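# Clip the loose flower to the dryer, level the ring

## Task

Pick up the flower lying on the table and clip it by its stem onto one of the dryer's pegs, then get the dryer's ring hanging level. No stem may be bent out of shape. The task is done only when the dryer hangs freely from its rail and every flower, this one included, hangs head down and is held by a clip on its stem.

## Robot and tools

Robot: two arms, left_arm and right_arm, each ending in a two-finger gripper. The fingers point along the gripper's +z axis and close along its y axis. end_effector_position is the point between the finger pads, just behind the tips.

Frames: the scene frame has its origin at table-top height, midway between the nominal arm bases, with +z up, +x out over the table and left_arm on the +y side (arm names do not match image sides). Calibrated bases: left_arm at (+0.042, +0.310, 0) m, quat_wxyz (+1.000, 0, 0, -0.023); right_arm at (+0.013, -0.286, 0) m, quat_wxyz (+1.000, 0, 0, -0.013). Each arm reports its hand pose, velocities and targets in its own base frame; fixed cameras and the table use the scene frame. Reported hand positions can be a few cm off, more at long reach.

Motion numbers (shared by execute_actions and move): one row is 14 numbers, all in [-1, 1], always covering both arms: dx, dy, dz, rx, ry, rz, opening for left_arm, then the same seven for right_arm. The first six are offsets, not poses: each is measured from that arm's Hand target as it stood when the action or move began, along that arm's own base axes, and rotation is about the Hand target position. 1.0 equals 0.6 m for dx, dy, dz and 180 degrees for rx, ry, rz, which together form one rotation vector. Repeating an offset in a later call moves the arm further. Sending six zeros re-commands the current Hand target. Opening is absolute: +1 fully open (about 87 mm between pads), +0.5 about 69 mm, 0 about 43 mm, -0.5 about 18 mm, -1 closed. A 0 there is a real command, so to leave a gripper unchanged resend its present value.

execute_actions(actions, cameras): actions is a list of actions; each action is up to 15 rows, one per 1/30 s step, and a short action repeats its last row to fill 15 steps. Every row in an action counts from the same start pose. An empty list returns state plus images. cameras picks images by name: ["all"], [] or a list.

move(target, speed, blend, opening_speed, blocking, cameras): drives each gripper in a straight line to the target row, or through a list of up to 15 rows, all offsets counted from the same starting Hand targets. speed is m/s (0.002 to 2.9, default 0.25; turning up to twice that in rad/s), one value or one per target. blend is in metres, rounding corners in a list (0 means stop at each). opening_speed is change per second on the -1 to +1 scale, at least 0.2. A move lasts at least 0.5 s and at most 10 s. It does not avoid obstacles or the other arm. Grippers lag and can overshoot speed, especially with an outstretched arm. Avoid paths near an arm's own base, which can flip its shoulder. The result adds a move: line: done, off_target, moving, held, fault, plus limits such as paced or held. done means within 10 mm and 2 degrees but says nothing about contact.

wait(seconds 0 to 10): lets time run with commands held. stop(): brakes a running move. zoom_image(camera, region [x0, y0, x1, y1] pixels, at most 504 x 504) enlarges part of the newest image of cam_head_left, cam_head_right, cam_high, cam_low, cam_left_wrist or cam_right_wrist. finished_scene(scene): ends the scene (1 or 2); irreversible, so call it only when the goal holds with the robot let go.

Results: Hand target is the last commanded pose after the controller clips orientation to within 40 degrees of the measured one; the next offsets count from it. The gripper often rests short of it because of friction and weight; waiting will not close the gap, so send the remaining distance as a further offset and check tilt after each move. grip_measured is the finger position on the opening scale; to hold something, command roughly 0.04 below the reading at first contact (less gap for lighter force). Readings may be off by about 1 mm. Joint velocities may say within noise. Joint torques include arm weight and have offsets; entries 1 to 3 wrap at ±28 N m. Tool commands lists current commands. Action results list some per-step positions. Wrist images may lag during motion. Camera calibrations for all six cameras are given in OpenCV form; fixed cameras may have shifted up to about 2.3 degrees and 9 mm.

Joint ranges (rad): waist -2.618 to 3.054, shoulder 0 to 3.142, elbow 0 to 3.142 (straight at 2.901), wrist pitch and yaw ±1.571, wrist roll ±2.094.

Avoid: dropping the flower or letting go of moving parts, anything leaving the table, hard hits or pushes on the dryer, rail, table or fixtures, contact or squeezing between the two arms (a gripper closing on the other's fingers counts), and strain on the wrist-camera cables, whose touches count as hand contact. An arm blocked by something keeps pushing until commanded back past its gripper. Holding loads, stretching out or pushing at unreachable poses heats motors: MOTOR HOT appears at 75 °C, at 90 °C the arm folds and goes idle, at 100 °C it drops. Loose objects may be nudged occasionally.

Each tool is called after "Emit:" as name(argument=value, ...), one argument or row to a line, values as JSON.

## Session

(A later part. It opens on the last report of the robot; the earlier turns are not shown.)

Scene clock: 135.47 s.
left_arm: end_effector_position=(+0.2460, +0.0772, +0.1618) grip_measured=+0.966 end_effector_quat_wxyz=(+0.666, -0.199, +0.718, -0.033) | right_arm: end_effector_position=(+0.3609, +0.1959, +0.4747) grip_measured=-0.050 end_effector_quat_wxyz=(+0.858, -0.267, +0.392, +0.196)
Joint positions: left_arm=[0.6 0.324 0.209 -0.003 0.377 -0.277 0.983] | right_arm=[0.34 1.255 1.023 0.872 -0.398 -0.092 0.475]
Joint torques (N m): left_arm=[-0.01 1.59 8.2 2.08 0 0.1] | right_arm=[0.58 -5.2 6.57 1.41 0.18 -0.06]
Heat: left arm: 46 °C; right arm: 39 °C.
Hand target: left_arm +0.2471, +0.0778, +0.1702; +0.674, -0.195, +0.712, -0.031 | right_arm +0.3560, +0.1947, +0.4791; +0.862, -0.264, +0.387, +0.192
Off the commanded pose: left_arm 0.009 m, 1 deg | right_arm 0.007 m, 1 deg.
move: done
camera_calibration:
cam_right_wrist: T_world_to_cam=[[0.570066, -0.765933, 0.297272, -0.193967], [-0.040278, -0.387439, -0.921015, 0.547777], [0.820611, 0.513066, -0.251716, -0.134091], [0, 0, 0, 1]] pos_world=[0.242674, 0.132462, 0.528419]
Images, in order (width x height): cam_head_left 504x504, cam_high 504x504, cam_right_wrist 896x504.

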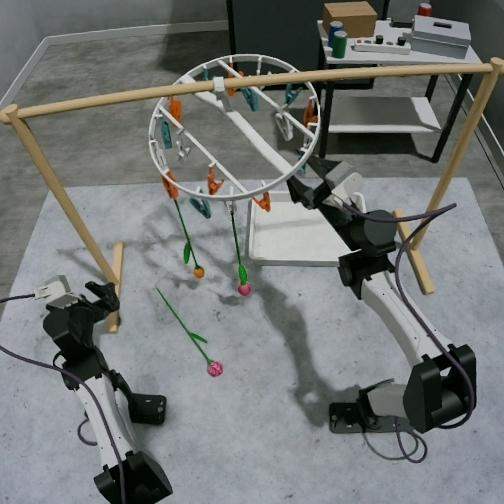

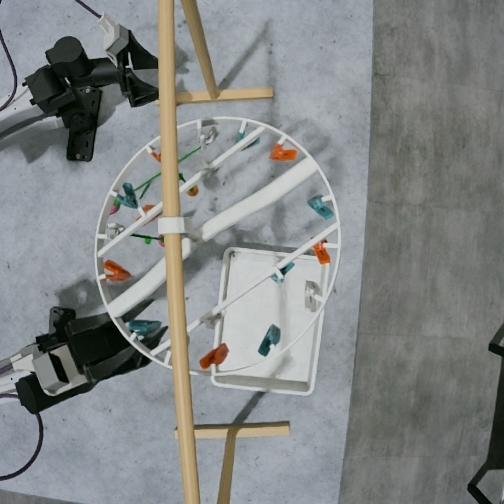

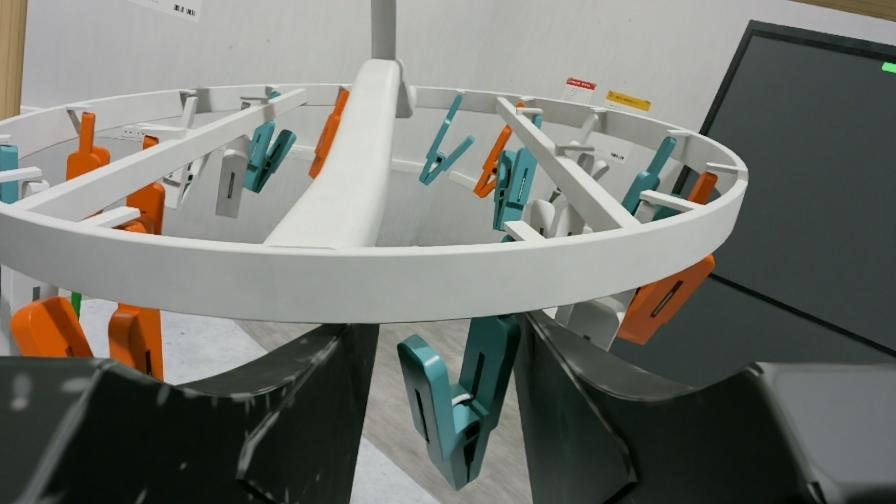

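Emit:
move(
  target=[0,0,0,0,0,0,1, -0.0668,0.0395,-0.019,0,0,-0.0278,-0.05],
  speed=0.06,
  cameras=["cam_right_wrist","cam_high","cam_low"],
)

Scene clock: 140.67 s.
left_arm: end_effector_position=(+0.2460, +0.0772, +0.1618) grip_measured=+0.966 end_effector_quat_wxyz=(+0.666, -0.199, +0.718, -0.033) | right_arm: end_effector_position=(+0.3200, +0.2202, +0.4646) grip_measured=-0.050 end_effector_quat_wxyz=(+0.867, -0.250, +0.402, +0.156)
Joint positions: left_arm=[0.6 0.324 0.209 -0.003 0.377 -0.277 0.983] | right_arm=[0.571 1.127 0.914 0.803 -0.137 -0.288 0.475]
Joint torques (N m): left_arm=[-0.01 1.59 8.2 2.08 0 0.09] | right_arm=[0.62 -3.9 6.54 1.54 0.11 -0.06]
Heat: left arm: 46 °C; right arm: 40 °C.
Hand target: left_arm +0.2471, +0.0778, +0.1702; +0.674, -0.195, +0.712, -0.031 | right_arm +0.3159, +0.2185, +0.4675; +0.870, -0.247, +0.399, +0.155
Off the commanded pose: left_arm 0.009 m, 1 deg | right_arm 0.005 m, 1 deg.
move: done
camera_calibration:
cam_right_wrist: T_world_to_cam=[[0.497632, -0.813184, 0.301819, -0.117535], [-0.070552, -0.384757, -0.920318, 0.554984], [0.864514, 0.436686, -0.248839, -0.114174], [0, 0, 0, 1]] pos_world=[0.196349, 0.167815, 0.517825]
Images, in order (width x height): cam_high 504x504, cam_low 504x504, cam_right_wrist 896x504.

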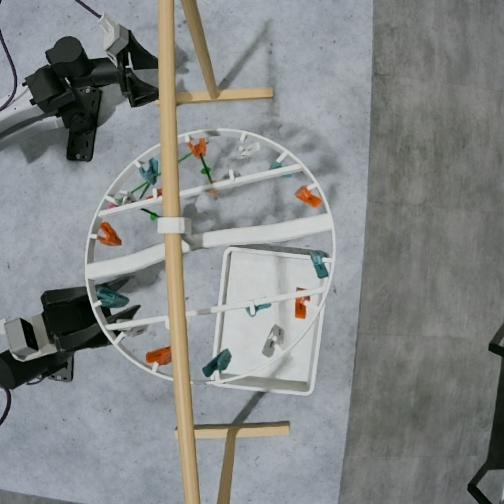

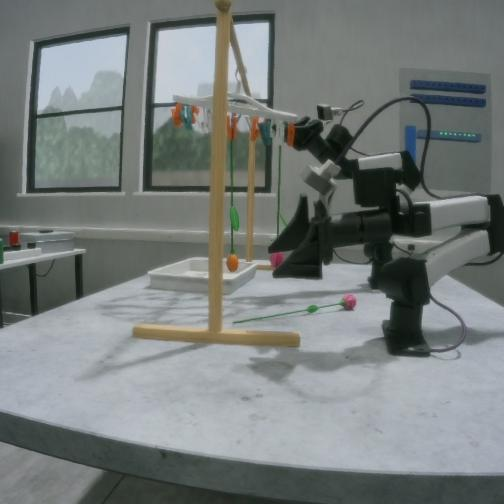

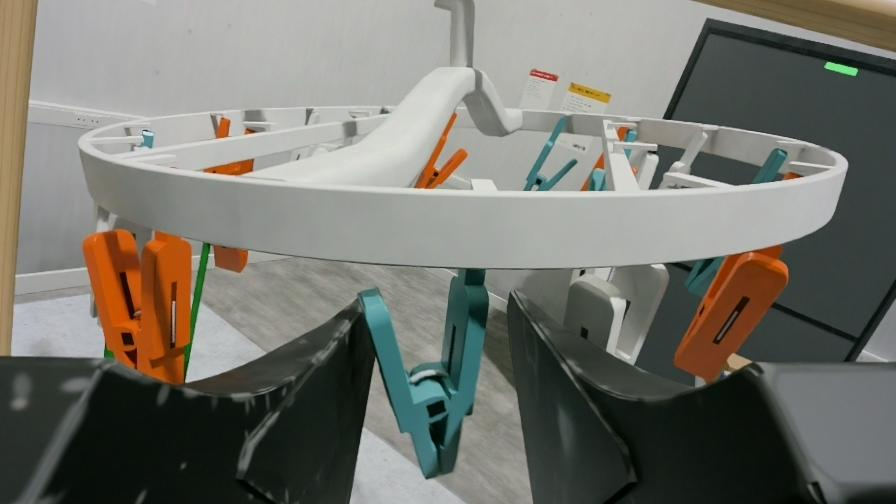

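Emit:
move(
  target=[
    [0,0,0,0,0,0,1, -0.0825,-0.0745,-0.0827,0,0,0,-0.05],
    [0,0,0,0,0,0,1, 0.0717,-0.222,-0.0493,0,0,0.1,1],
  ],
  speed=[0.08, 0.2],
  blend=[0.02, 0],
  cameras=["cam_right_wrist","cam_high"],
)

Scene clock: 151.93 s.
left_arm: end_effector_position=(+0.2460, +0.0772, +0.1618) grip_measured=+0.966 end_effector_quat_wxyz=(+0.666, -0.199, +0.718, -0.033) | right_arm: end_effector_position=(+0.3699, +0.0837, +0.4210) grip_measured=+0.964 end_effector_quat_wxyz=(+0.817, -0.278, +0.407, +0.300)
Joint positions: left_arm=[0.6 0.324 0.209 -0.003 0.377 -0.277 0.983] | right_arm=[-0.188 1.427 0.905 1.484 -0.892 0.594 0.982]
Joint torques (N m): left_arm=[-0.02 1.59 8.18 2.07 0 0.1] | right_arm=[-0.2 -4.1 8.49 1.71 0.18 0.08]
Heat: left arm: 46 °C; right arm: 40 °C.
Hand target: left_arm +0.2471, +0.0778, +0.1702; +0.674, -0.195, +0.712, -0.031 | right_arm +0.3589, +0.0853, +0.4380; +0.835, -0.306, +0.355, +0.289
Off the commanded pose: left_arm 0.009 m, 1 deg | right_arm 0.020 m, 7 deg.
joint sent to its limit (right arm) — joint 4 (wrist pitch), upper limit. The joint targets still meet the commanded pose.
move: off_target (right_arm); target 2's new opening was sent with right_arm's hand 0.020 m and 7 deg from that target
camera_calibration:
cam_right_wrist: T_world_to_cam=[[0.736435, -0.646071, 0.200639, -0.29993], [-0.0675246, -0.365299, -0.928438, 0.466628], [0.67313, 0.670186, -0.312644, -0.0304287], [0, 0, 0, 1]] pos_world=[0.27287, -0.00292446, 0.483899]
Images, in order (width x height): cam_high 504x504, cam_right_wrist 896x504.

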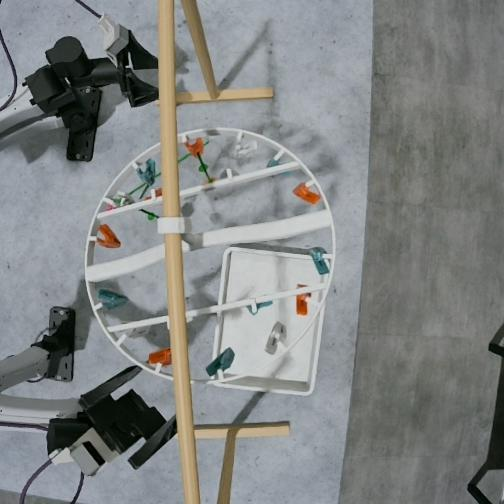

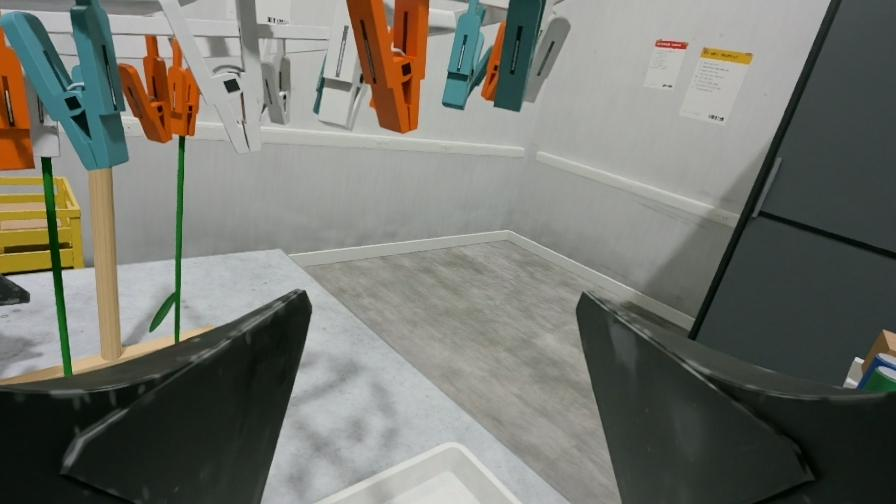

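Emit:
move(
  target=[0,0,0,0,0,0,1, 0.0218,0.0778,0.065,0,0,0,1],
  speed=0.15,
  cameras=["cam_right_wrist"],
)

Scene clock: 155.30 s.
left_arm: end_effector_position=(+0.2460, +0.0772, +0.1618) grip_measured=+0.966 end_effector_quat_wxyz=(+0.666, -0.199, +0.718, -0.033) | right_arm: end_effector_position=(+0.3755, +0.1309, +0.4650) grip_measured=+0.964 end_effector_quat_wxyz=(+0.827, -0.304, +0.369, +0.296)
Joint positions: left_arm=[0.6 0.324 0.209 -0.003 0.377 -0.277 0.983] | right_arm=[-0.025 1.427 1.063 1.287 -0.821 0.422 0.982]
Joint torques (N m): left_arm=[-0.01 1.59 8.2 2.08 0 0.1] | right_arm=[0.55 -5.38 8.72 0.89 0.36 -0.09]
Heat: left arm: 46 °C; right arm: 40 °C.
Hand target: left_arm +0.2471, +0.0778, +0.1702; +0.674, -0.195, +0.712, -0.031 | right_arm +0.3720, +0.1319, +0.4771; +0.835, -0.306, +0.355, +0.289
Off the commanded pose: left_arm 0.009 m, 1 deg | right_arm 0.013 m, 2 deg.
move: off_target (right_arm)
camera_calibration:
cam_right_wrist: T_world_to_cam=[[0.733927, -0.619806, 0.277834, -0.320855], [0.0263191, -0.382786, -0.923462, 0.489679], [0.678718, 0.685066, -0.264624, -0.0784186], [0, 0, 0, 1]] pos_world=[0.27582, 0.0422967, 0.520593]
Images, in order (width x height): cam_right_wrist 896x504.

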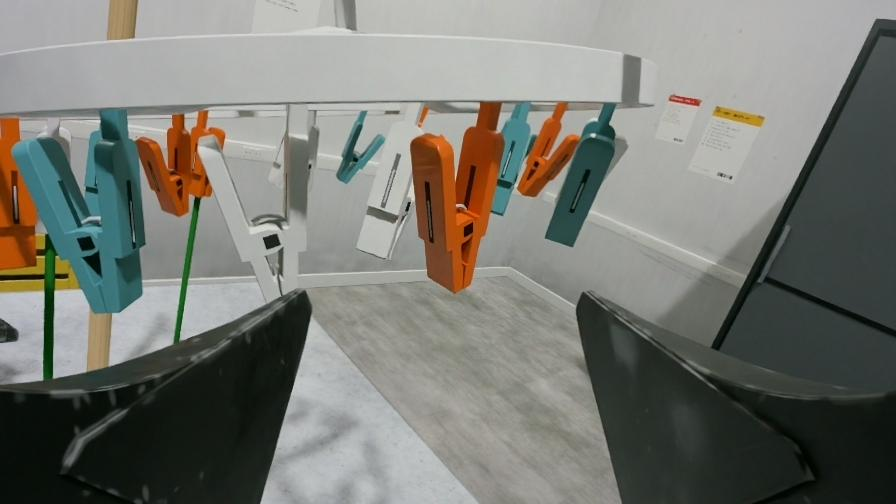

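Emit:
move(
  target=[
    [0,0,0,0,0,0,1, 0.0308,0.0585,0.0548,0,0,0,1],
    [0,0,0,0,0,0,1, 0.0308,0.0585,0.0548,0,0,0,-0.05],
  ],
  speed=0.12,
  cameras=["cam_right_wrist"],
)

Scene clock: 160.33 s.
left_arm: end_effector_position=(+0.2460, +0.0772, +0.1618) grip_measured=+0.966 end_effector_quat_wxyz=(+0.666, -0.199, +0.718, -0.033) | right_arm: end_effector_position=(+0.3894, +0.1661, +0.5022) grip_measured=-0.050 end_effector_quat_wxyz=(+0.829, -0.307, +0.363, +0.294)
Joint positions: left_arm=[0.6 0.324 0.209 -0.003 0.377 -0.277 0.983] | right_arm=[0.096 1.465 1.253 1.054 -0.746 0.288 0.475]
Joint torques (N m): left_arm=[-0.01 1.59 8.2 2.07 0 0.1] | right_arm=[0.57 -4.33 9.11 0.99 0.32 -0.1]
Heat: left arm: 46 °C; right arm: 40 °C.
Hand target: left_arm +0.2471, +0.0778, +0.1702; +0.674, -0.195, +0.712, -0.031 | right_arm +0.3904, +0.1670, +0.5100; +0.835, -0.306, +0.355, +0.289
Off the commanded pose: left_arm 0.009 m, 1 deg | right_arm 0.008 m, 1 deg.
move: done
camera_calibration:
cam_right_wrist: T_world_to_cam=[[0.730131, -0.618869, 0.289672, -0.324142], [0.0401574, -0.384331, -0.922321, 0.531502], [0.682127, 0.685047, -0.25576, -0.107912], [0, 0, 0, 1]] pos_world=[0.288933, 0.077596, 0.556511]
Images, in order (width x height): cam_right_wrist 896x504.

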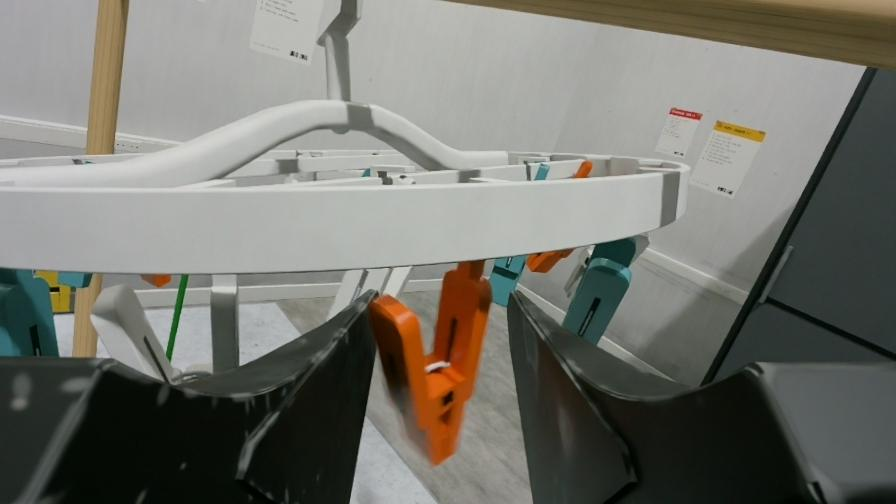

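Emit:
move(
  target=[
    [0,0,0,0,0,0,1, -0.0777,0.029,-0.0033,0,0,-0.0444,-0.05],
    [0,0,0,0,0,0,1, -0.1432,0.0792,-0.0067,0,0,-0.1111,-0.05],
    [0,0,0,0,0,0,1, -0.191,0.1465,-0.01,0,0,-0.1778,-0.05],
    [0,0,0,0,0,0,1, -0.2173,0.2247,-0.0117,0,0,-0.25,-0.05],
  ],
  speed=0.06,
  blend=[0.02,0.02,0.02,0],
  cameras=["cam_right_wrist","cam_high"],
)

Scene clock: 172.17 s.
left_arm: end_effector_position=(+0.2460, +0.0772, +0.1618) grip_measured=+0.966 end_effector_quat_wxyz=(+0.666, -0.199, +0.718, -0.033) | right_arm: end_effector_position=(+0.2623, +0.3031, +0.4944) grip_measured=-0.050 end_effector_quat_wxyz=(+0.877, -0.162, +0.448, -0.060)
Joint positions: left_arm=[0.6 0.324 0.209 -0.003 0.377 -0.277 0.983] | right_arm=[1.231 1.45 1.207 1.087 0.751 -1.07 0.475]
Joint torques (N m): left_arm=[-0.02 1.59 8.18 2.07 0 0.09] | right_arm=[0.59 -4.29 9.16 1.26 -0.2 0.01]
Heat: left arm: 46 °C; right arm: 39 °C.
Hand target: left_arm +0.2471, +0.0778, +0.1702; +0.674, -0.195, +0.712, -0.031 | right_arm +0.2601, +0.3019, +0.5029; +0.882, -0.147, +0.445, -0.053
Off the commanded pose: left_arm 0.009 m, 1 deg | right_arm 0.009 m, 2 deg.
move: done
camera_calibration:
cam_right_wrist: T_world_to_cam=[[0.0688131, -0.941127, 0.330977, 0.106466], [-0.236552, -0.337694, -0.911047, 0.634955], [0.969179, -0.0156012, -0.245863, 0.0150413], [0, 0, 0, 1]] pos_world=[0.128296, 0.314853, 0.546934]
Images, in order (width x height): cam_high 504x504, cam_right_wrist 896x504.

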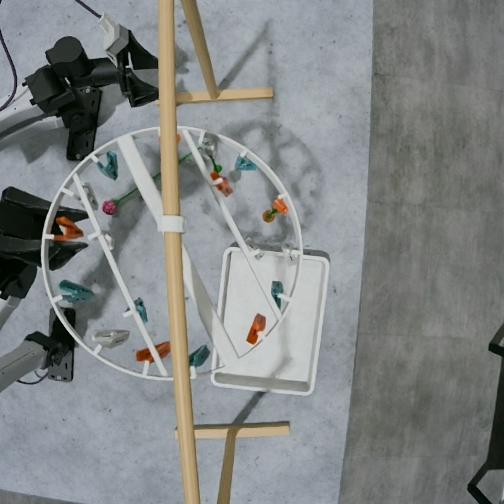

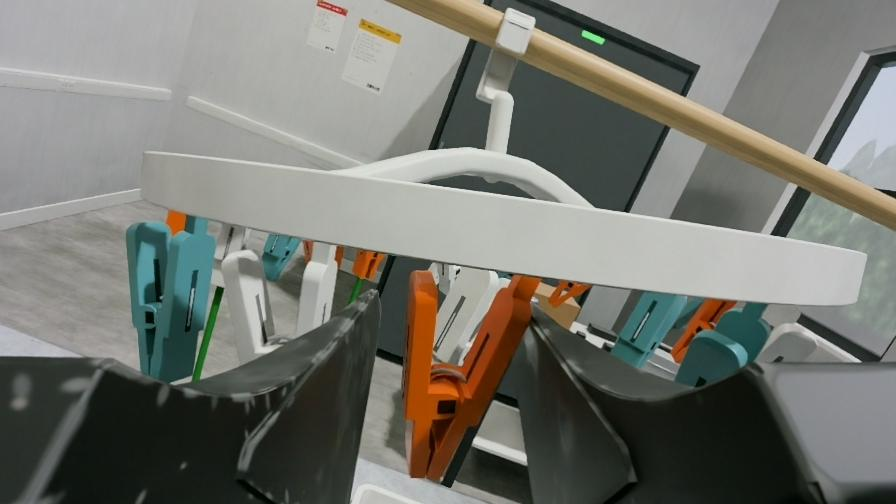

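Emit:
move(
  target=[
    [0.0748,-0.248,-0.067,-0.0543,0.3102,0.0804,1, -0.1073,-0.0307,-0.0728,0,0,0,-0.05],
    [0.0748,-0.248,-0.067,-0.0543,0.3102,0.0804,0.3, -0.0452,-0.2998,-0.1332,0.079,0.072,0.23,1],
  ],
  speed=[0.18,0.25],
  blend=[0.01,0],
  cameras=["cam_right_wrist","cam_left_wrist","cam_high"],
)

Scene clock: 199.00 s.
left_arm: end_effector_position=(+0.2855, -0.0634, +0.1233) grip_measured=+0.300 end_effector_quat_wxyz=(+0.239, -0.321, +0.911, +0.100) | right_arm: end_effector_position=(+0.2315, +0.1228, +0.4239) grip_measured=+0.964 end_effector_quat_wxyz=(+0.799, -0.191, +0.463, +0.332)
Joint positions: left_arm=[-0.383 1.486 1.211 -1.047 -0.468 -1.001 0.65] | right_arm=[0.005 0.626 0.617 0.688 -0.655 0.461 0.982]
Joint torques (N m): left_arm=[-0.81 -4.03 9.1 0.72 -0.22 -0.08] | right_arm=[-0.47 2.03 6.19 1.48 0.1 0.05]
Heat: left arm: 45 °C; right arm: 39 °C.
Hand target: left_arm +0.2919, -0.0709, +0.1300; +0.244, -0.326, +0.909, +0.087 | right_arm +0.2330, +0.1219, +0.4229; +0.800, -0.192, +0.462, +0.331
Off the commanded pose: left_arm 0.012 m, 2 deg | right_arm 0.002 m, 0 deg.
move: off_target (left_arm); target 2's new opening was sent with left_arm's hand 0.012 m and 2 deg from that target
camera_calibration:
cam_left_wrist: T_world_to_cam=[[0.649525, -0.758229, -0.0566248, -0.224269], [-0.704555, -0.628198, 0.330105, 0.14507], [-0.285867, -0.174516, -0.942244, 0.335378], [0, 0, 0, 1]] pos_world=[0.343751, -0.0203855, 0.25542]
cam_right_wrist: T_world_to_cam=[[0.72651, -0.687043, -0.0124765, -0.075734], [-0.24503, -0.242057, -0.938813, 0.504496], [0.641985, 0.685114, -0.344202, 0.0562348], [0, 0, 0, 1]] pos_world=[0.142536, 0.0315568, 0.492038]
Images, in order (width x height): cam_high 504x504, cam_left_wrist 896x504, cam_right_wrist 896x504.

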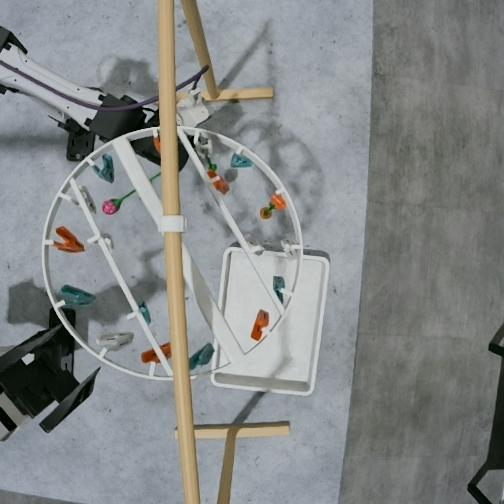

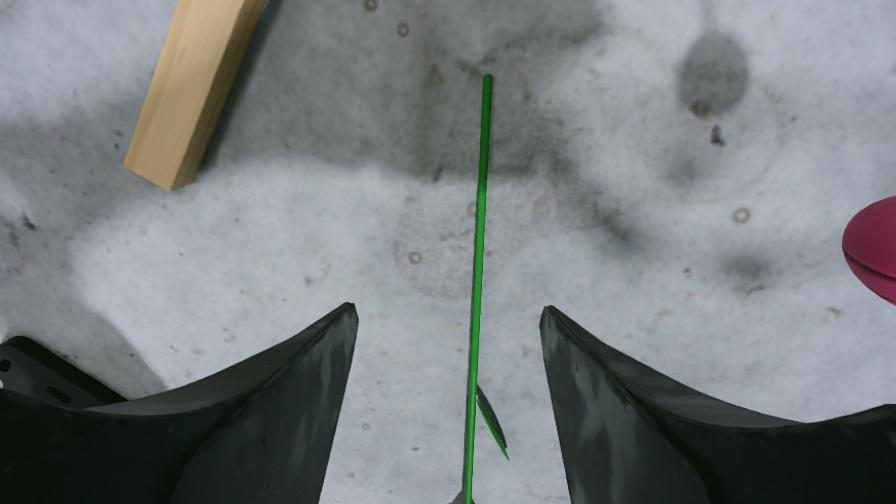

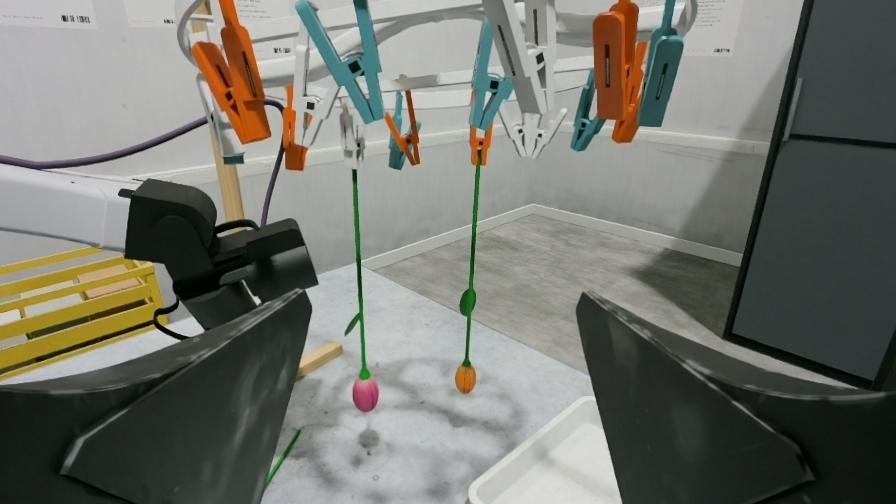

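Emit:
move(
  target=[0.0085,-0.0127,-0.17,0,0,0,0.3, 0,0,0,0,0,0,1],
  speed=0.12,
  cameras=["cam_left_wrist"],
)

Scene clock: 204.77 s.
left_arm: end_effector_position=(+0.2964, -0.0742, +0.0325) grip_measured=+0.300 end_effector_quat_wxyz=(+0.244, -0.323, +0.910, +0.093) | right_arm: end_effector_position=(+0.2315, +0.1228, +0.4239) grip_measured=+0.964 end_effector_quat_wxyz=(+0.799, -0.191, +0.463, +0.332)
Joint positions: left_arm=[-0.401 1.605 0.954 -0.664 -0.468 -1.022 0.65] | right_arm=[0.005 0.626 0.617 0.688 -0.655 0.461 0.982]
Joint torques (N m): left_arm=[-0.85 -4.7 4.96 1 -0.28 -0.07] | right_arm=[-0.53 2.06 6.16 1.48 0.08 0.05]
Heat: left arm: 44 °C; right arm: 39 °C.
Hand target: left_arm +0.2970, -0.0786, +0.0280; +0.244, -0.326, +0.909, +0.087 | right_arm +0.2330, +0.1219, +0.4229; +0.800, -0.192, +0.462, +0.331
Off the commanded pose: left_arm 0.006 m, 1 deg | right_arm 0.002 m, 0 deg.
move: done
camera_calibration:
cam_left_wrist: T_world_to_cam=[[0.649816, -0.759064, -0.0394983, -0.245409], [-0.709439, -0.624346, 0.326939, 0.177744], [-0.272828, -0.184429, -0.94422, 0.246458], [0, 0, 0, 1]] pos_world=[0.35281, -0.0298536, 0.164905]
Images, in order (width x height): cam_left_wrist 896x504.

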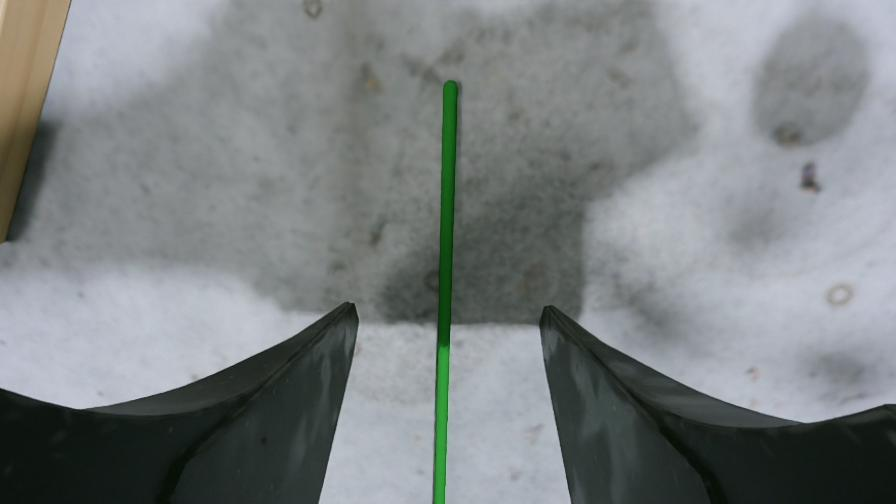

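Emit:
move(
  target=[
    [-0.003,0.0035,-0.035,0,0,0,0.3, 0,0,0,0,0,0,1],
    [-0.003,0.0035,-0.035,0,0,0,-0.86, 0,0,0,0,0,0,1],
  ],
  speed=0.06,
  opening_speed=1.0,
  cameras=["cam_left_wrist"],
)

Scene clock: 209.60 s.
left_arm: end_effector_position=(+0.3018, -0.0766, +0.0192) grip_measured=-0.859 end_effector_quat_wxyz=(+0.257, -0.327, +0.906, +0.080) | right_arm: end_effector_position=(+0.2315, +0.1228, +0.4239) grip_measured=+0.964 end_effector_quat_wxyz=(+0.799, -0.191, +0.463, +0.332)
Joint positions: left_arm=[-0.401 1.62 0.904 -0.561 -0.467 -1.023 0.07] | right_arm=[0.005 0.626 0.617 0.688 -0.655 0.461 0.982]
Joint torques (N m): left_arm=[-0.4 -3.47 3.88 0.95 -0.27 -0.01] | right_arm=[-0.57 2.07 6.2 1.49 0.11 0.05]
Heat: left arm: 43 °C; right arm: 40 °C.
Hand target: left_arm +0.2952, -0.0765, +0.0070; +0.244, -0.325, +0.909, +0.087 | right_arm +0.2330, +0.1219, +0.4229; +0.800, -0.192, +0.462, +0.331
Off the commanded pose: left_arm 0.014 m, 2 deg | right_arm 0.002 m, 0 deg.
move: off_target (left_arm); target 2's new opening was sent with left_arm's hand 0.013 m and 1 deg from that target
camera_calibration:
cam_left_wrist: T_world_to_cam=[[0.651266, -0.758831, -0.00527998, -0.252265], [-0.719943, -0.62006, 0.311781, 0.1882], [-0.239863, -0.199251, -0.950139, 0.223961], [0, 0, 0, 1]] pos_world=[0.353505, -0.0301072, 0.152785]
Images, in order (width x height): cam_left_wrist 896x504.

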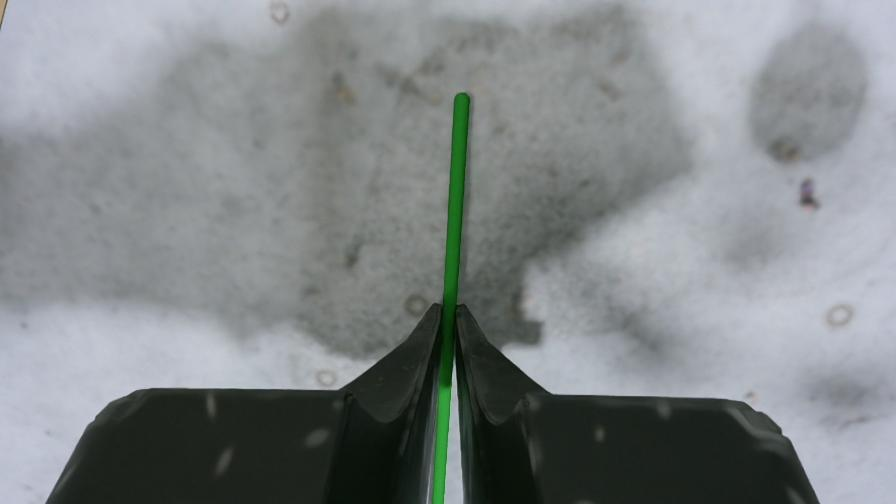

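Emit:
move(
  target=[
    [0,0,0.01,0,0,0,-0.86, 0,0,0,0,0,0,1],
    [0,0,0.01,0,0,0,-0.95, 0,0,0,0,0,0,1],
  ],
  speed=0.06,
  opening_speed=0.5,
  cameras=["cam_left_wrist"],
)

Scene clock: 212.93 s.
left_arm: end_effector_position=(+0.3010, -0.0759, +0.0190) grip_measured=-0.918 end_effector_quat_wxyz=(+0.256, -0.326, +0.906, +0.082) | right_arm: end_effector_position=(+0.2315, +0.1228, +0.4239) grip_measured=+0.964 end_effector_quat_wxyz=(+0.799, -0.191, +0.463, +0.332)
Joint positions: left_arm=[-0.401 1.62 0.904 -0.565 -0.469 -1.023 0.041] | right_arm=[0.005 0.626 0.617 0.688 -0.655 0.461 0.982]
Joint torques (N m): left_arm=[-0.4 -4.42 5.12 0.73 -0.25 -0.01] | right_arm=[-0.51 2.09 6.16 1.49 0.09 0.06]
Heat: left arm: 42 °C; right arm: 40 °C.
Hand target: left_arm +0.2951, -0.0765, +0.0130; +0.244, -0.325, +0.909, +0.087 | right_arm +0.2330, +0.1219, +0.4229; +0.800, -0.192, +0.462, +0.331
Off the commanded pose: left_arm 0.008 m, 2 deg | right_arm 0.002 m, 0 deg.
move: done
camera_calibration:
cam_left_wrist: T_world_to_cam=[[0.651562, -0.758538, -0.00935586, -0.251263], [-0.718761, -0.621244, 0.312152, 0.18765], [-0.242591, -0.196662, -0.949986, 0.224757], [0, 0, 0, 1]] pos_world=[0.353113, -0.0298156, 0.15259]
Images, in order (width x height): cam_left_wrist 896x504.

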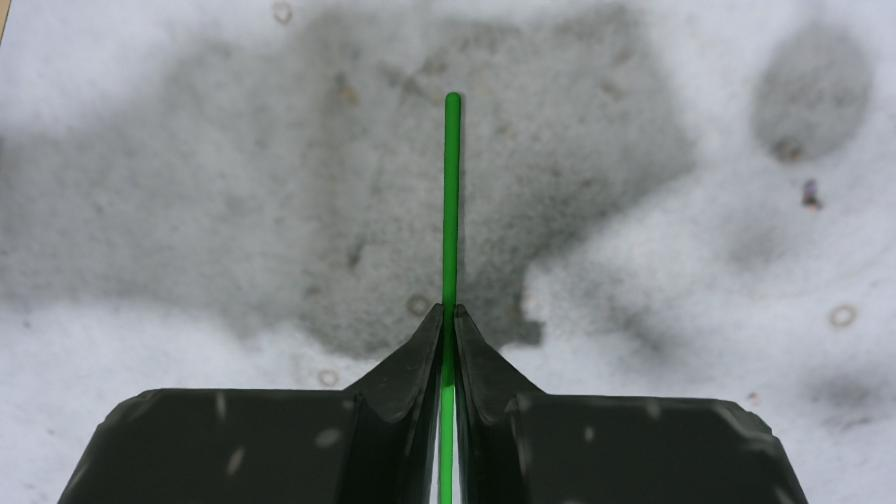

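Emit:
move(
  target=[
    [0,0,0.145,0,0,0,-0.95, 0.1207,0.0218,0.1152,0,0,0.0833,1],
    [-0.0418,-0.2058,0.595,0.0564,-0.5201,-0.2863,-0.95, 0.1207,0.0218,0.1152,0,0,0.0833,1],
  ],
  speed=[0.12,0.25],
  blend=[0.03,0],
  cameras=["cam_left_wrist","cam_right_wrist","cam_head_left","cam_low"],
)

Scene clock: 229.10 s.
left_arm: end_effector_position=(+0.2697, -0.1992, +0.3715) grip_measured=-0.918 end_effector_quat_wxyz=(+0.839, +0.109, +0.493, -0.204) | right_arm: end_effector_position=(+0.3072, +0.1365, +0.4837) grip_measured=+0.964 end_effector_quat_wxyz=(+0.744, -0.242, +0.443, +0.438)
Joint positions: left_arm=[-0.818 0.892 0.511 0.923 -0.314 0.163 0.041] | right_arm=[-0.059 1.188 1.02 1.052 -0.884 0.789 0.982]
Joint torques (N m): left_arm=[0.75 -0.17 5.6 1.8 0.28 0.18] | right_arm=[-0.58 -1.91 9.02 1.11 0.18 0.04]
Heat: left arm: 41 °C; right arm: 40 °C.
Hand target: left_arm +0.2702, -0.1999, +0.3699; +0.842, +0.116, +0.487, -0.202 | right_arm +0.3054, +0.1351, +0.4921; +0.750, -0.250, +0.433, +0.433
Off the commanded pose: left_arm 0.002 m, 1 deg | right_arm 0.009 m, 2 deg.
move: done
camera_calibration:
cam_left_wrist: T_world_to_cam=[[-0.423813, -0.90486, 0.0401454, -0.0787157], [-0.326909, 0.11148, -0.938457, 0.483439], [0.844697, -0.410854, -0.343054, -0.033563], [0, 0, 0, 1]] pos_world=[0.15303, -0.13891, 0.445333]
cam_right_wrist: T_world_to_cam=[[0.87936, -0.474593, -0.0385682, -0.183866], [-0.198984, -0.292685, -0.935276, 0.573577], [0.432587, 0.830118, -0.351812, 0.0669808], [0, 0, 0, 1]] pos_world=[0.246842, 0.0250141, 0.552926]
Images, in order (width x height): cam_head_left 504x504, cam_low 504x504, cam_left_wrist 896x504, cam_right_wrist 896x504.

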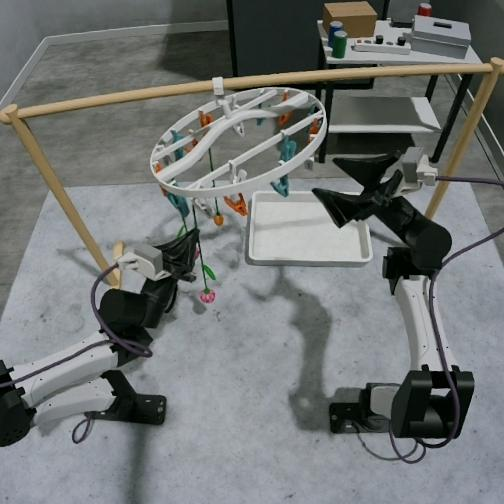

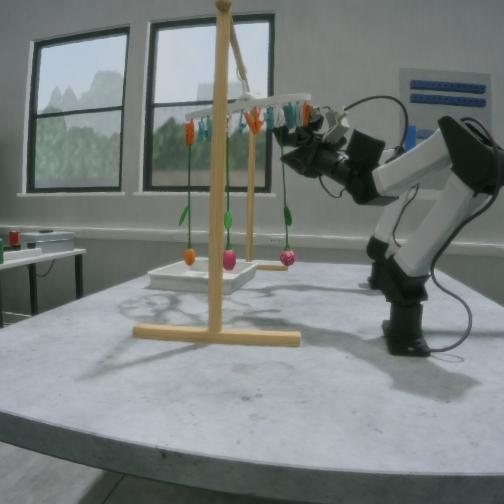

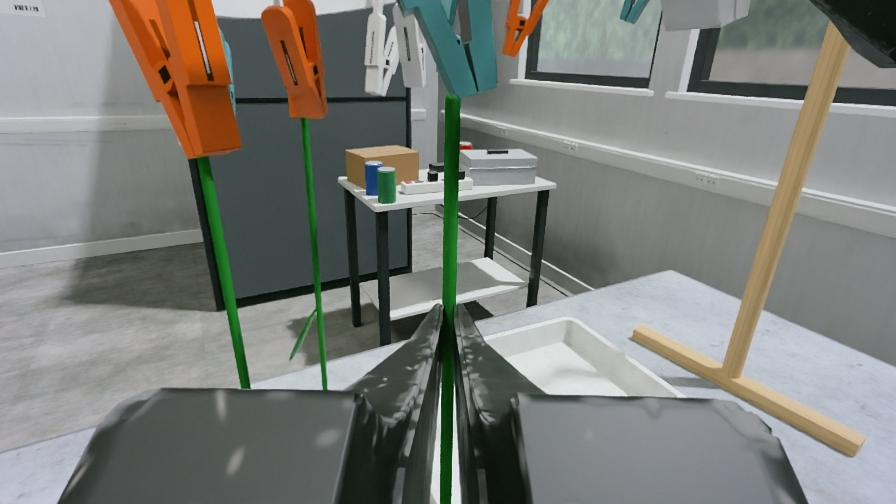

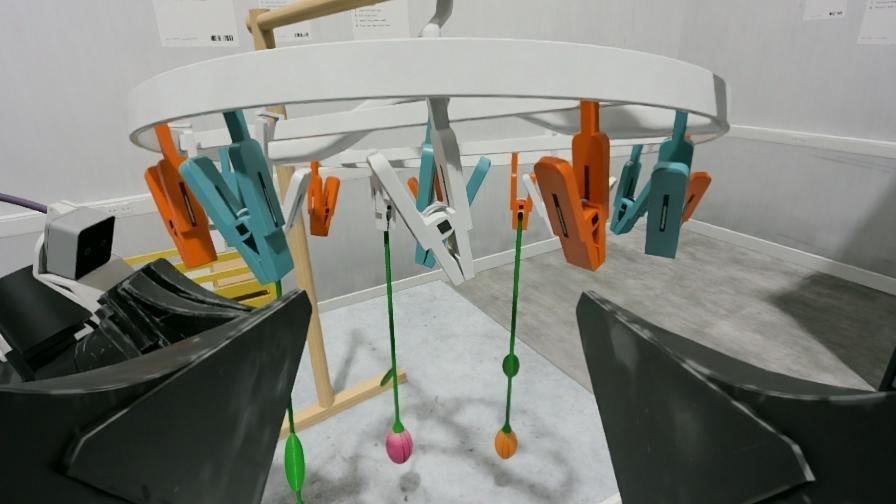

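Emit:
zoom_image(
  camera="cam_left_wrist",
  region=[350, 0, 800, 200],
)

Emit:
zoom_image(
  camera="cam_head_left",
  region=[140, 70, 400, 320],
)

Scaled by 1.120 from the camera's 896x504 image, which has a finer 1280x720 frame.

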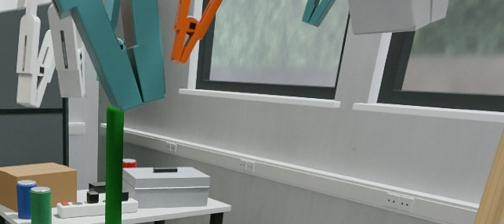

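Scaled by 1.938 from the camera's 504x504 image, which has a finer 720x720 frame.

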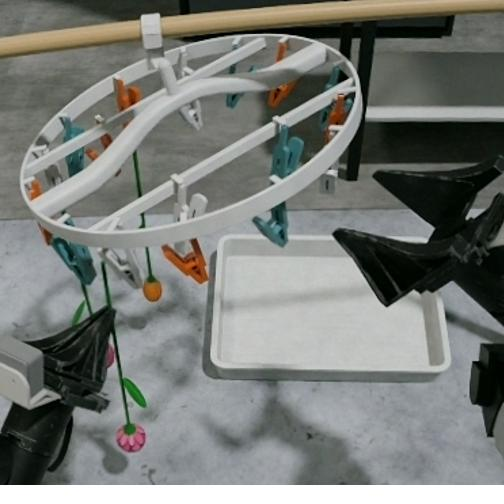

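Emit:
wait(
  seconds=0.1,
  cameras=["cam_high","cam_right_wrist","cam_left_wrist"],
)

Scene clock: 244.80 s.
left_arm: end_effector_position=(+0.2696, -0.1993, +0.3717) grip_measured=-0.918 end_effector_quat_wxyz=(+0.839, +0.109, +0.492, -0.204) | right_arm: end_effector_position=(+0.3072, +0.1365, +0.4837) grip_measured=+0.964 end_effector_quat_wxyz=(+0.744, -0.242, +0.443, +0.438)
Joint positions: left_arm=[-0.818 0.892 0.511 0.923 -0.313 0.163 0.041] | right_arm=[-0.059 1.188 1.02 1.052 -0.884 0.789 0.982]
Joint torques (N m): left_arm=[0.76 -0.17 5.59 1.81 0.27 0.18] | right_arm=[-0.55 -1.88 9.01 1.12 0.19 0.06]
Heat: left arm: 42 °C; right arm: 39 °C.
Hand target: left_arm +0.2701, -0.1999, +0.3700; +0.842, +0.116, +0.487, -0.202 | right_arm +0.3054, +0.1351, +0.4921; +0.750, -0.250, +0.433, +0.433
Tool commands: left_gripper/opening=-0.95 right_gripper/opening=+1.0
Off the commanded pose: left_arm 0.002 m, 1 deg | right_arm 0.009 m, 2 deg.
wait: 0.10 s; at rest from the start
camera_calibration:
cam_left_wrist: T_world_to_cam=[[-0.424107, -0.904716, 0.040274, -0.0786628], [-0.326214, 0.111132, -0.938741, 0.483457], [0.844818, -0.411265, -0.342263, -0.0338312], [0, 0, 0, 1]] pos_world=[0.15293, -0.138809, 0.44543]
cam_right_wrist: T_world_to_cam=[[0.87936, -0.474593, -0.0385682, -0.183866], [-0.198984, -0.292685, -0.935276, 0.573577], [0.432587, 0.830118, -0.351812, 0.0669808], [0, 0, 0, 1]] pos_world=[0.246842, 0.0250141, 0.552926]
Images, in order (width x height): cam_high 504x504, cam_left_wrist 896x504, cam_right_wrist 896x504.

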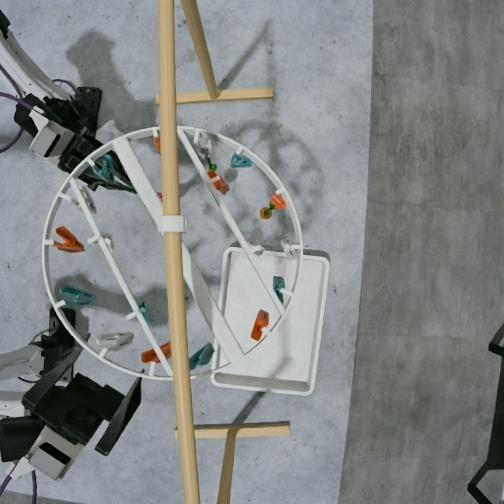

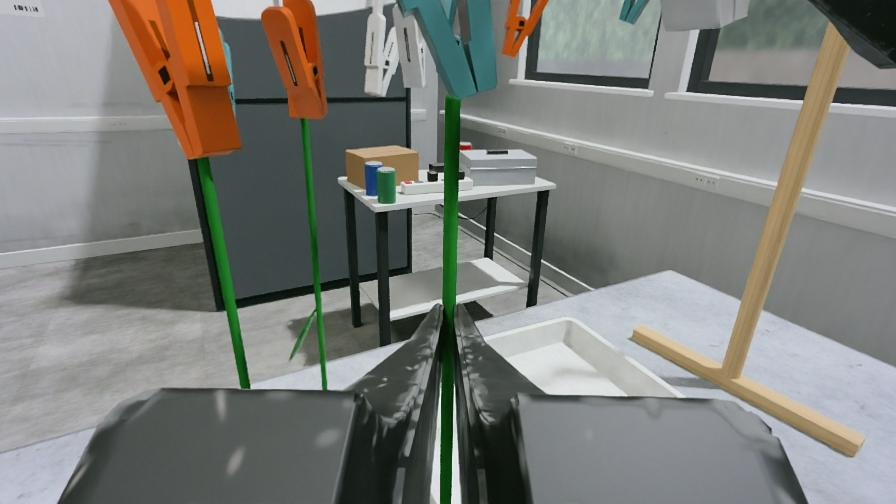

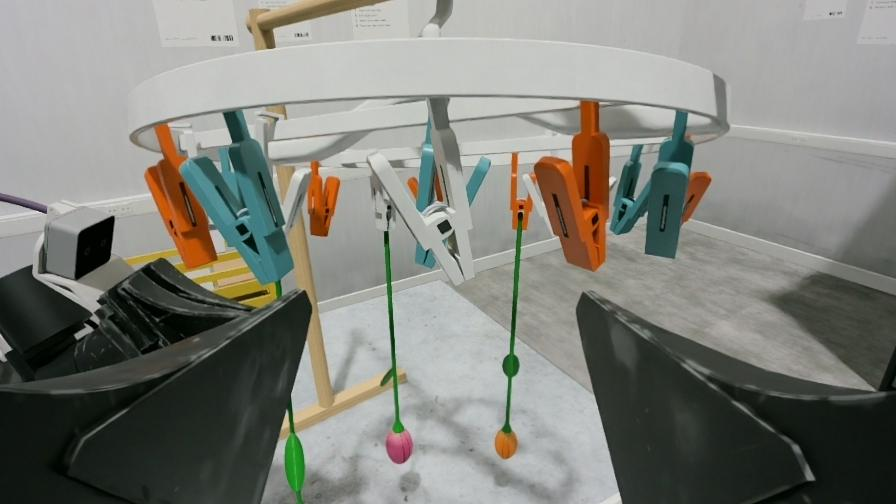

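Emit:
move(
  target=[
    [-0.0083,0,-0.0333,0,0,0,-0.95, 0.0205,0.077,0.0608,0,0,0,1],
    [0.0415,-0.3335,-0.0167,0,0,0.0667,-0.95, 0.0205,0.077,0.0608,0,0,0,1],
  ],
  speed=[0.1,0.15],
  blend=[0.01,0],
  cameras=["cam_left_wrist","cam_right_wrist","cam_high"],
)

Scene clock: 255.37 s.
left_arm: end_effector_position=(+0.2962, -0.4005, +0.3475) grip_measured=-0.918 end_effector_quat_wxyz=(+0.852, +0.089, +0.505, -0.104) | right_arm: end_effector_position=(+0.3181, +0.1802, +0.5200) grip_measured=+0.964 end_effector_quat_wxyz=(+0.743, -0.249, +0.442, +0.437)
Joint positions: left_arm=[-1.22 1.858 1.146 1.441 -0.78 0.611 0.041] | right_arm=[0.127 1.237 1.229 0.748 -0.767 0.585 0.982]
Joint torques (N m): left_arm=[-0.64 -6.78 8.79 1.59 0.07 0.16] | right_arm=[0.69 -2.4 9.03 1.18 0.3 -0.14]
Heat: left arm: 42 °C; right arm: 38 °C.
Hand target: left_arm +0.2950, -0.4001, +0.3599; +0.858, +0.065, +0.496, -0.113 | right_arm +0.3177, +0.1813, +0.5285; +0.750, -0.250, +0.433, +0.433
Off the commanded pose: left_arm 0.013 m, 3 deg | right_arm 0.009 m, 1 deg.
move: off_target (left_arm)
camera_calibration:
cam_left_wrist: T_world_to_cam=[[-0.239885, -0.970513, -0.0236494, -0.307232], [-0.343743, 0.107696, -0.932868, 0.493556], [0.907907, -0.215652, -0.359441, -0.0817621], [0, 0, 0, 1]] pos_world=[0.170188, -0.368959, 0.423768]
cam_right_wrist: T_world_to_cam=[[0.882288, -0.469959, -0.026592, -0.179238], [-0.189791, -0.303473, -0.933747, 0.620721], [0.430753, 0.82888, -0.356945, 0.0422627], [0, 0, 0, 1]] pos_world=[0.257742, 0.0691071, 0.589916]
Images, in order (width x height): cam_high 504x504, cam_left_wrist 896x504, cam_right_wrist 896x504.

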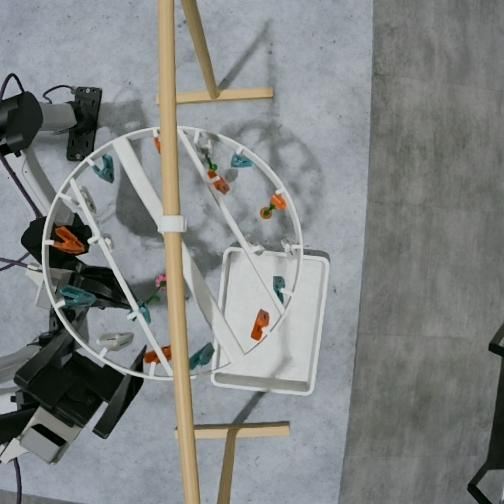

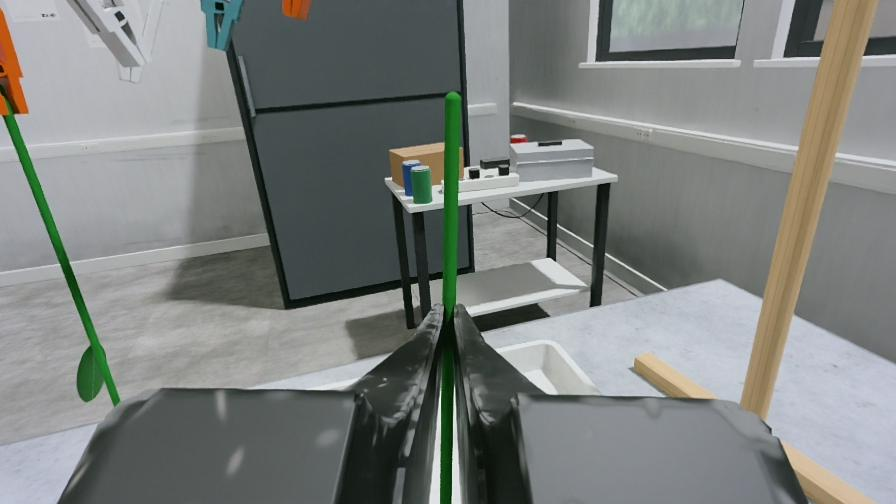

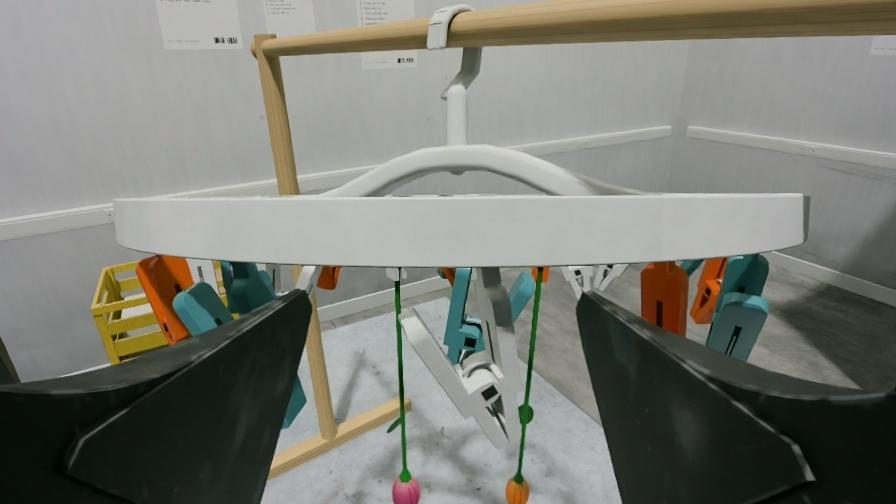

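Emit:
move(
  target=[0,0,0,0,0,0,-0.95, 0,0,0,0,0,0,-0.4],
  opening_speed=0.6,
  cameras=["cam_right_wrist"],
)

Scene clock: 260.23 s.
left_arm: end_effector_position=(+0.2962, -0.4004, +0.3476) grip_measured=-0.918 end_effector_quat_wxyz=(+0.852, +0.089, +0.505, -0.104) | right_arm: end_effector_position=(+0.3185, +0.1800, +0.5200) grip_measured=-0.391 end_effector_quat_wxyz=(+0.743, -0.248, +0.442, +0.437)
Joint positions: left_arm=[-1.22 1.858 1.146 1.441 -0.78 0.612 0.041] | right_arm=[0.127 1.237 1.229 0.747 -0.765 0.584 0.305]
Joint torques (N m): left_arm=[-0.64 -6.76 8.8 1.61 0.06 0.16] | right_arm=[0.66 -2.43 9.06 1.18 0.28 -0.14]
Heat: left arm: 42 °C; right arm: 38 °C.
Hand target: left_arm +0.2949, -0.4001, +0.3600; +0.859, +0.064, +0.496, -0.113 | right_arm +0.3178, +0.1813, +0.5285; +0.750, -0.250, +0.433, +0.433
Off the commanded pose: left_arm 0.012 m, 3 deg | right_arm 0.009 m, 1 deg.
move: off_target (left_arm)
camera_calibration:
cam_right_wrist: T_world_to_cam=[[0.881399, -0.471539, -0.0280504, -0.1784], [-0.191299, -0.302021, -0.93391, 0.621104], [0.431903, 0.828514, -0.356406, 0.0417095], [0, 0, 0, 1]] pos_world=[0.258044, 0.068907, 0.589917]
Images, in order (width x height): cam_right_wrist 896x504.

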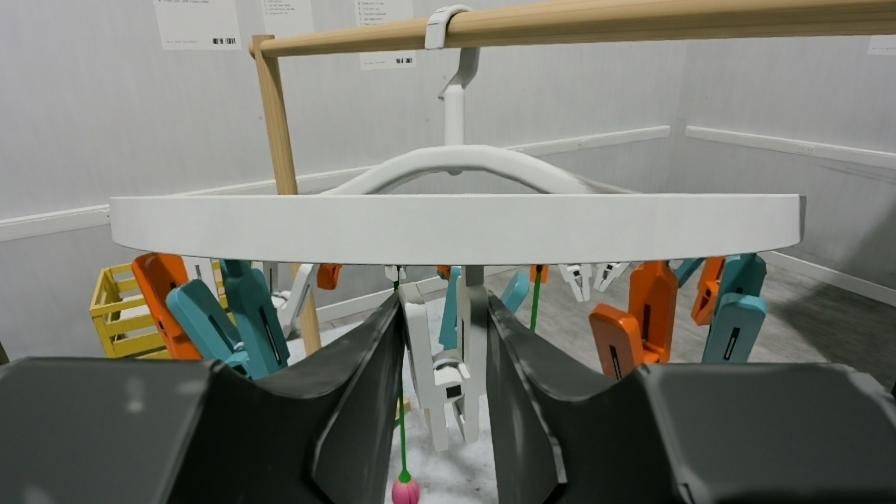

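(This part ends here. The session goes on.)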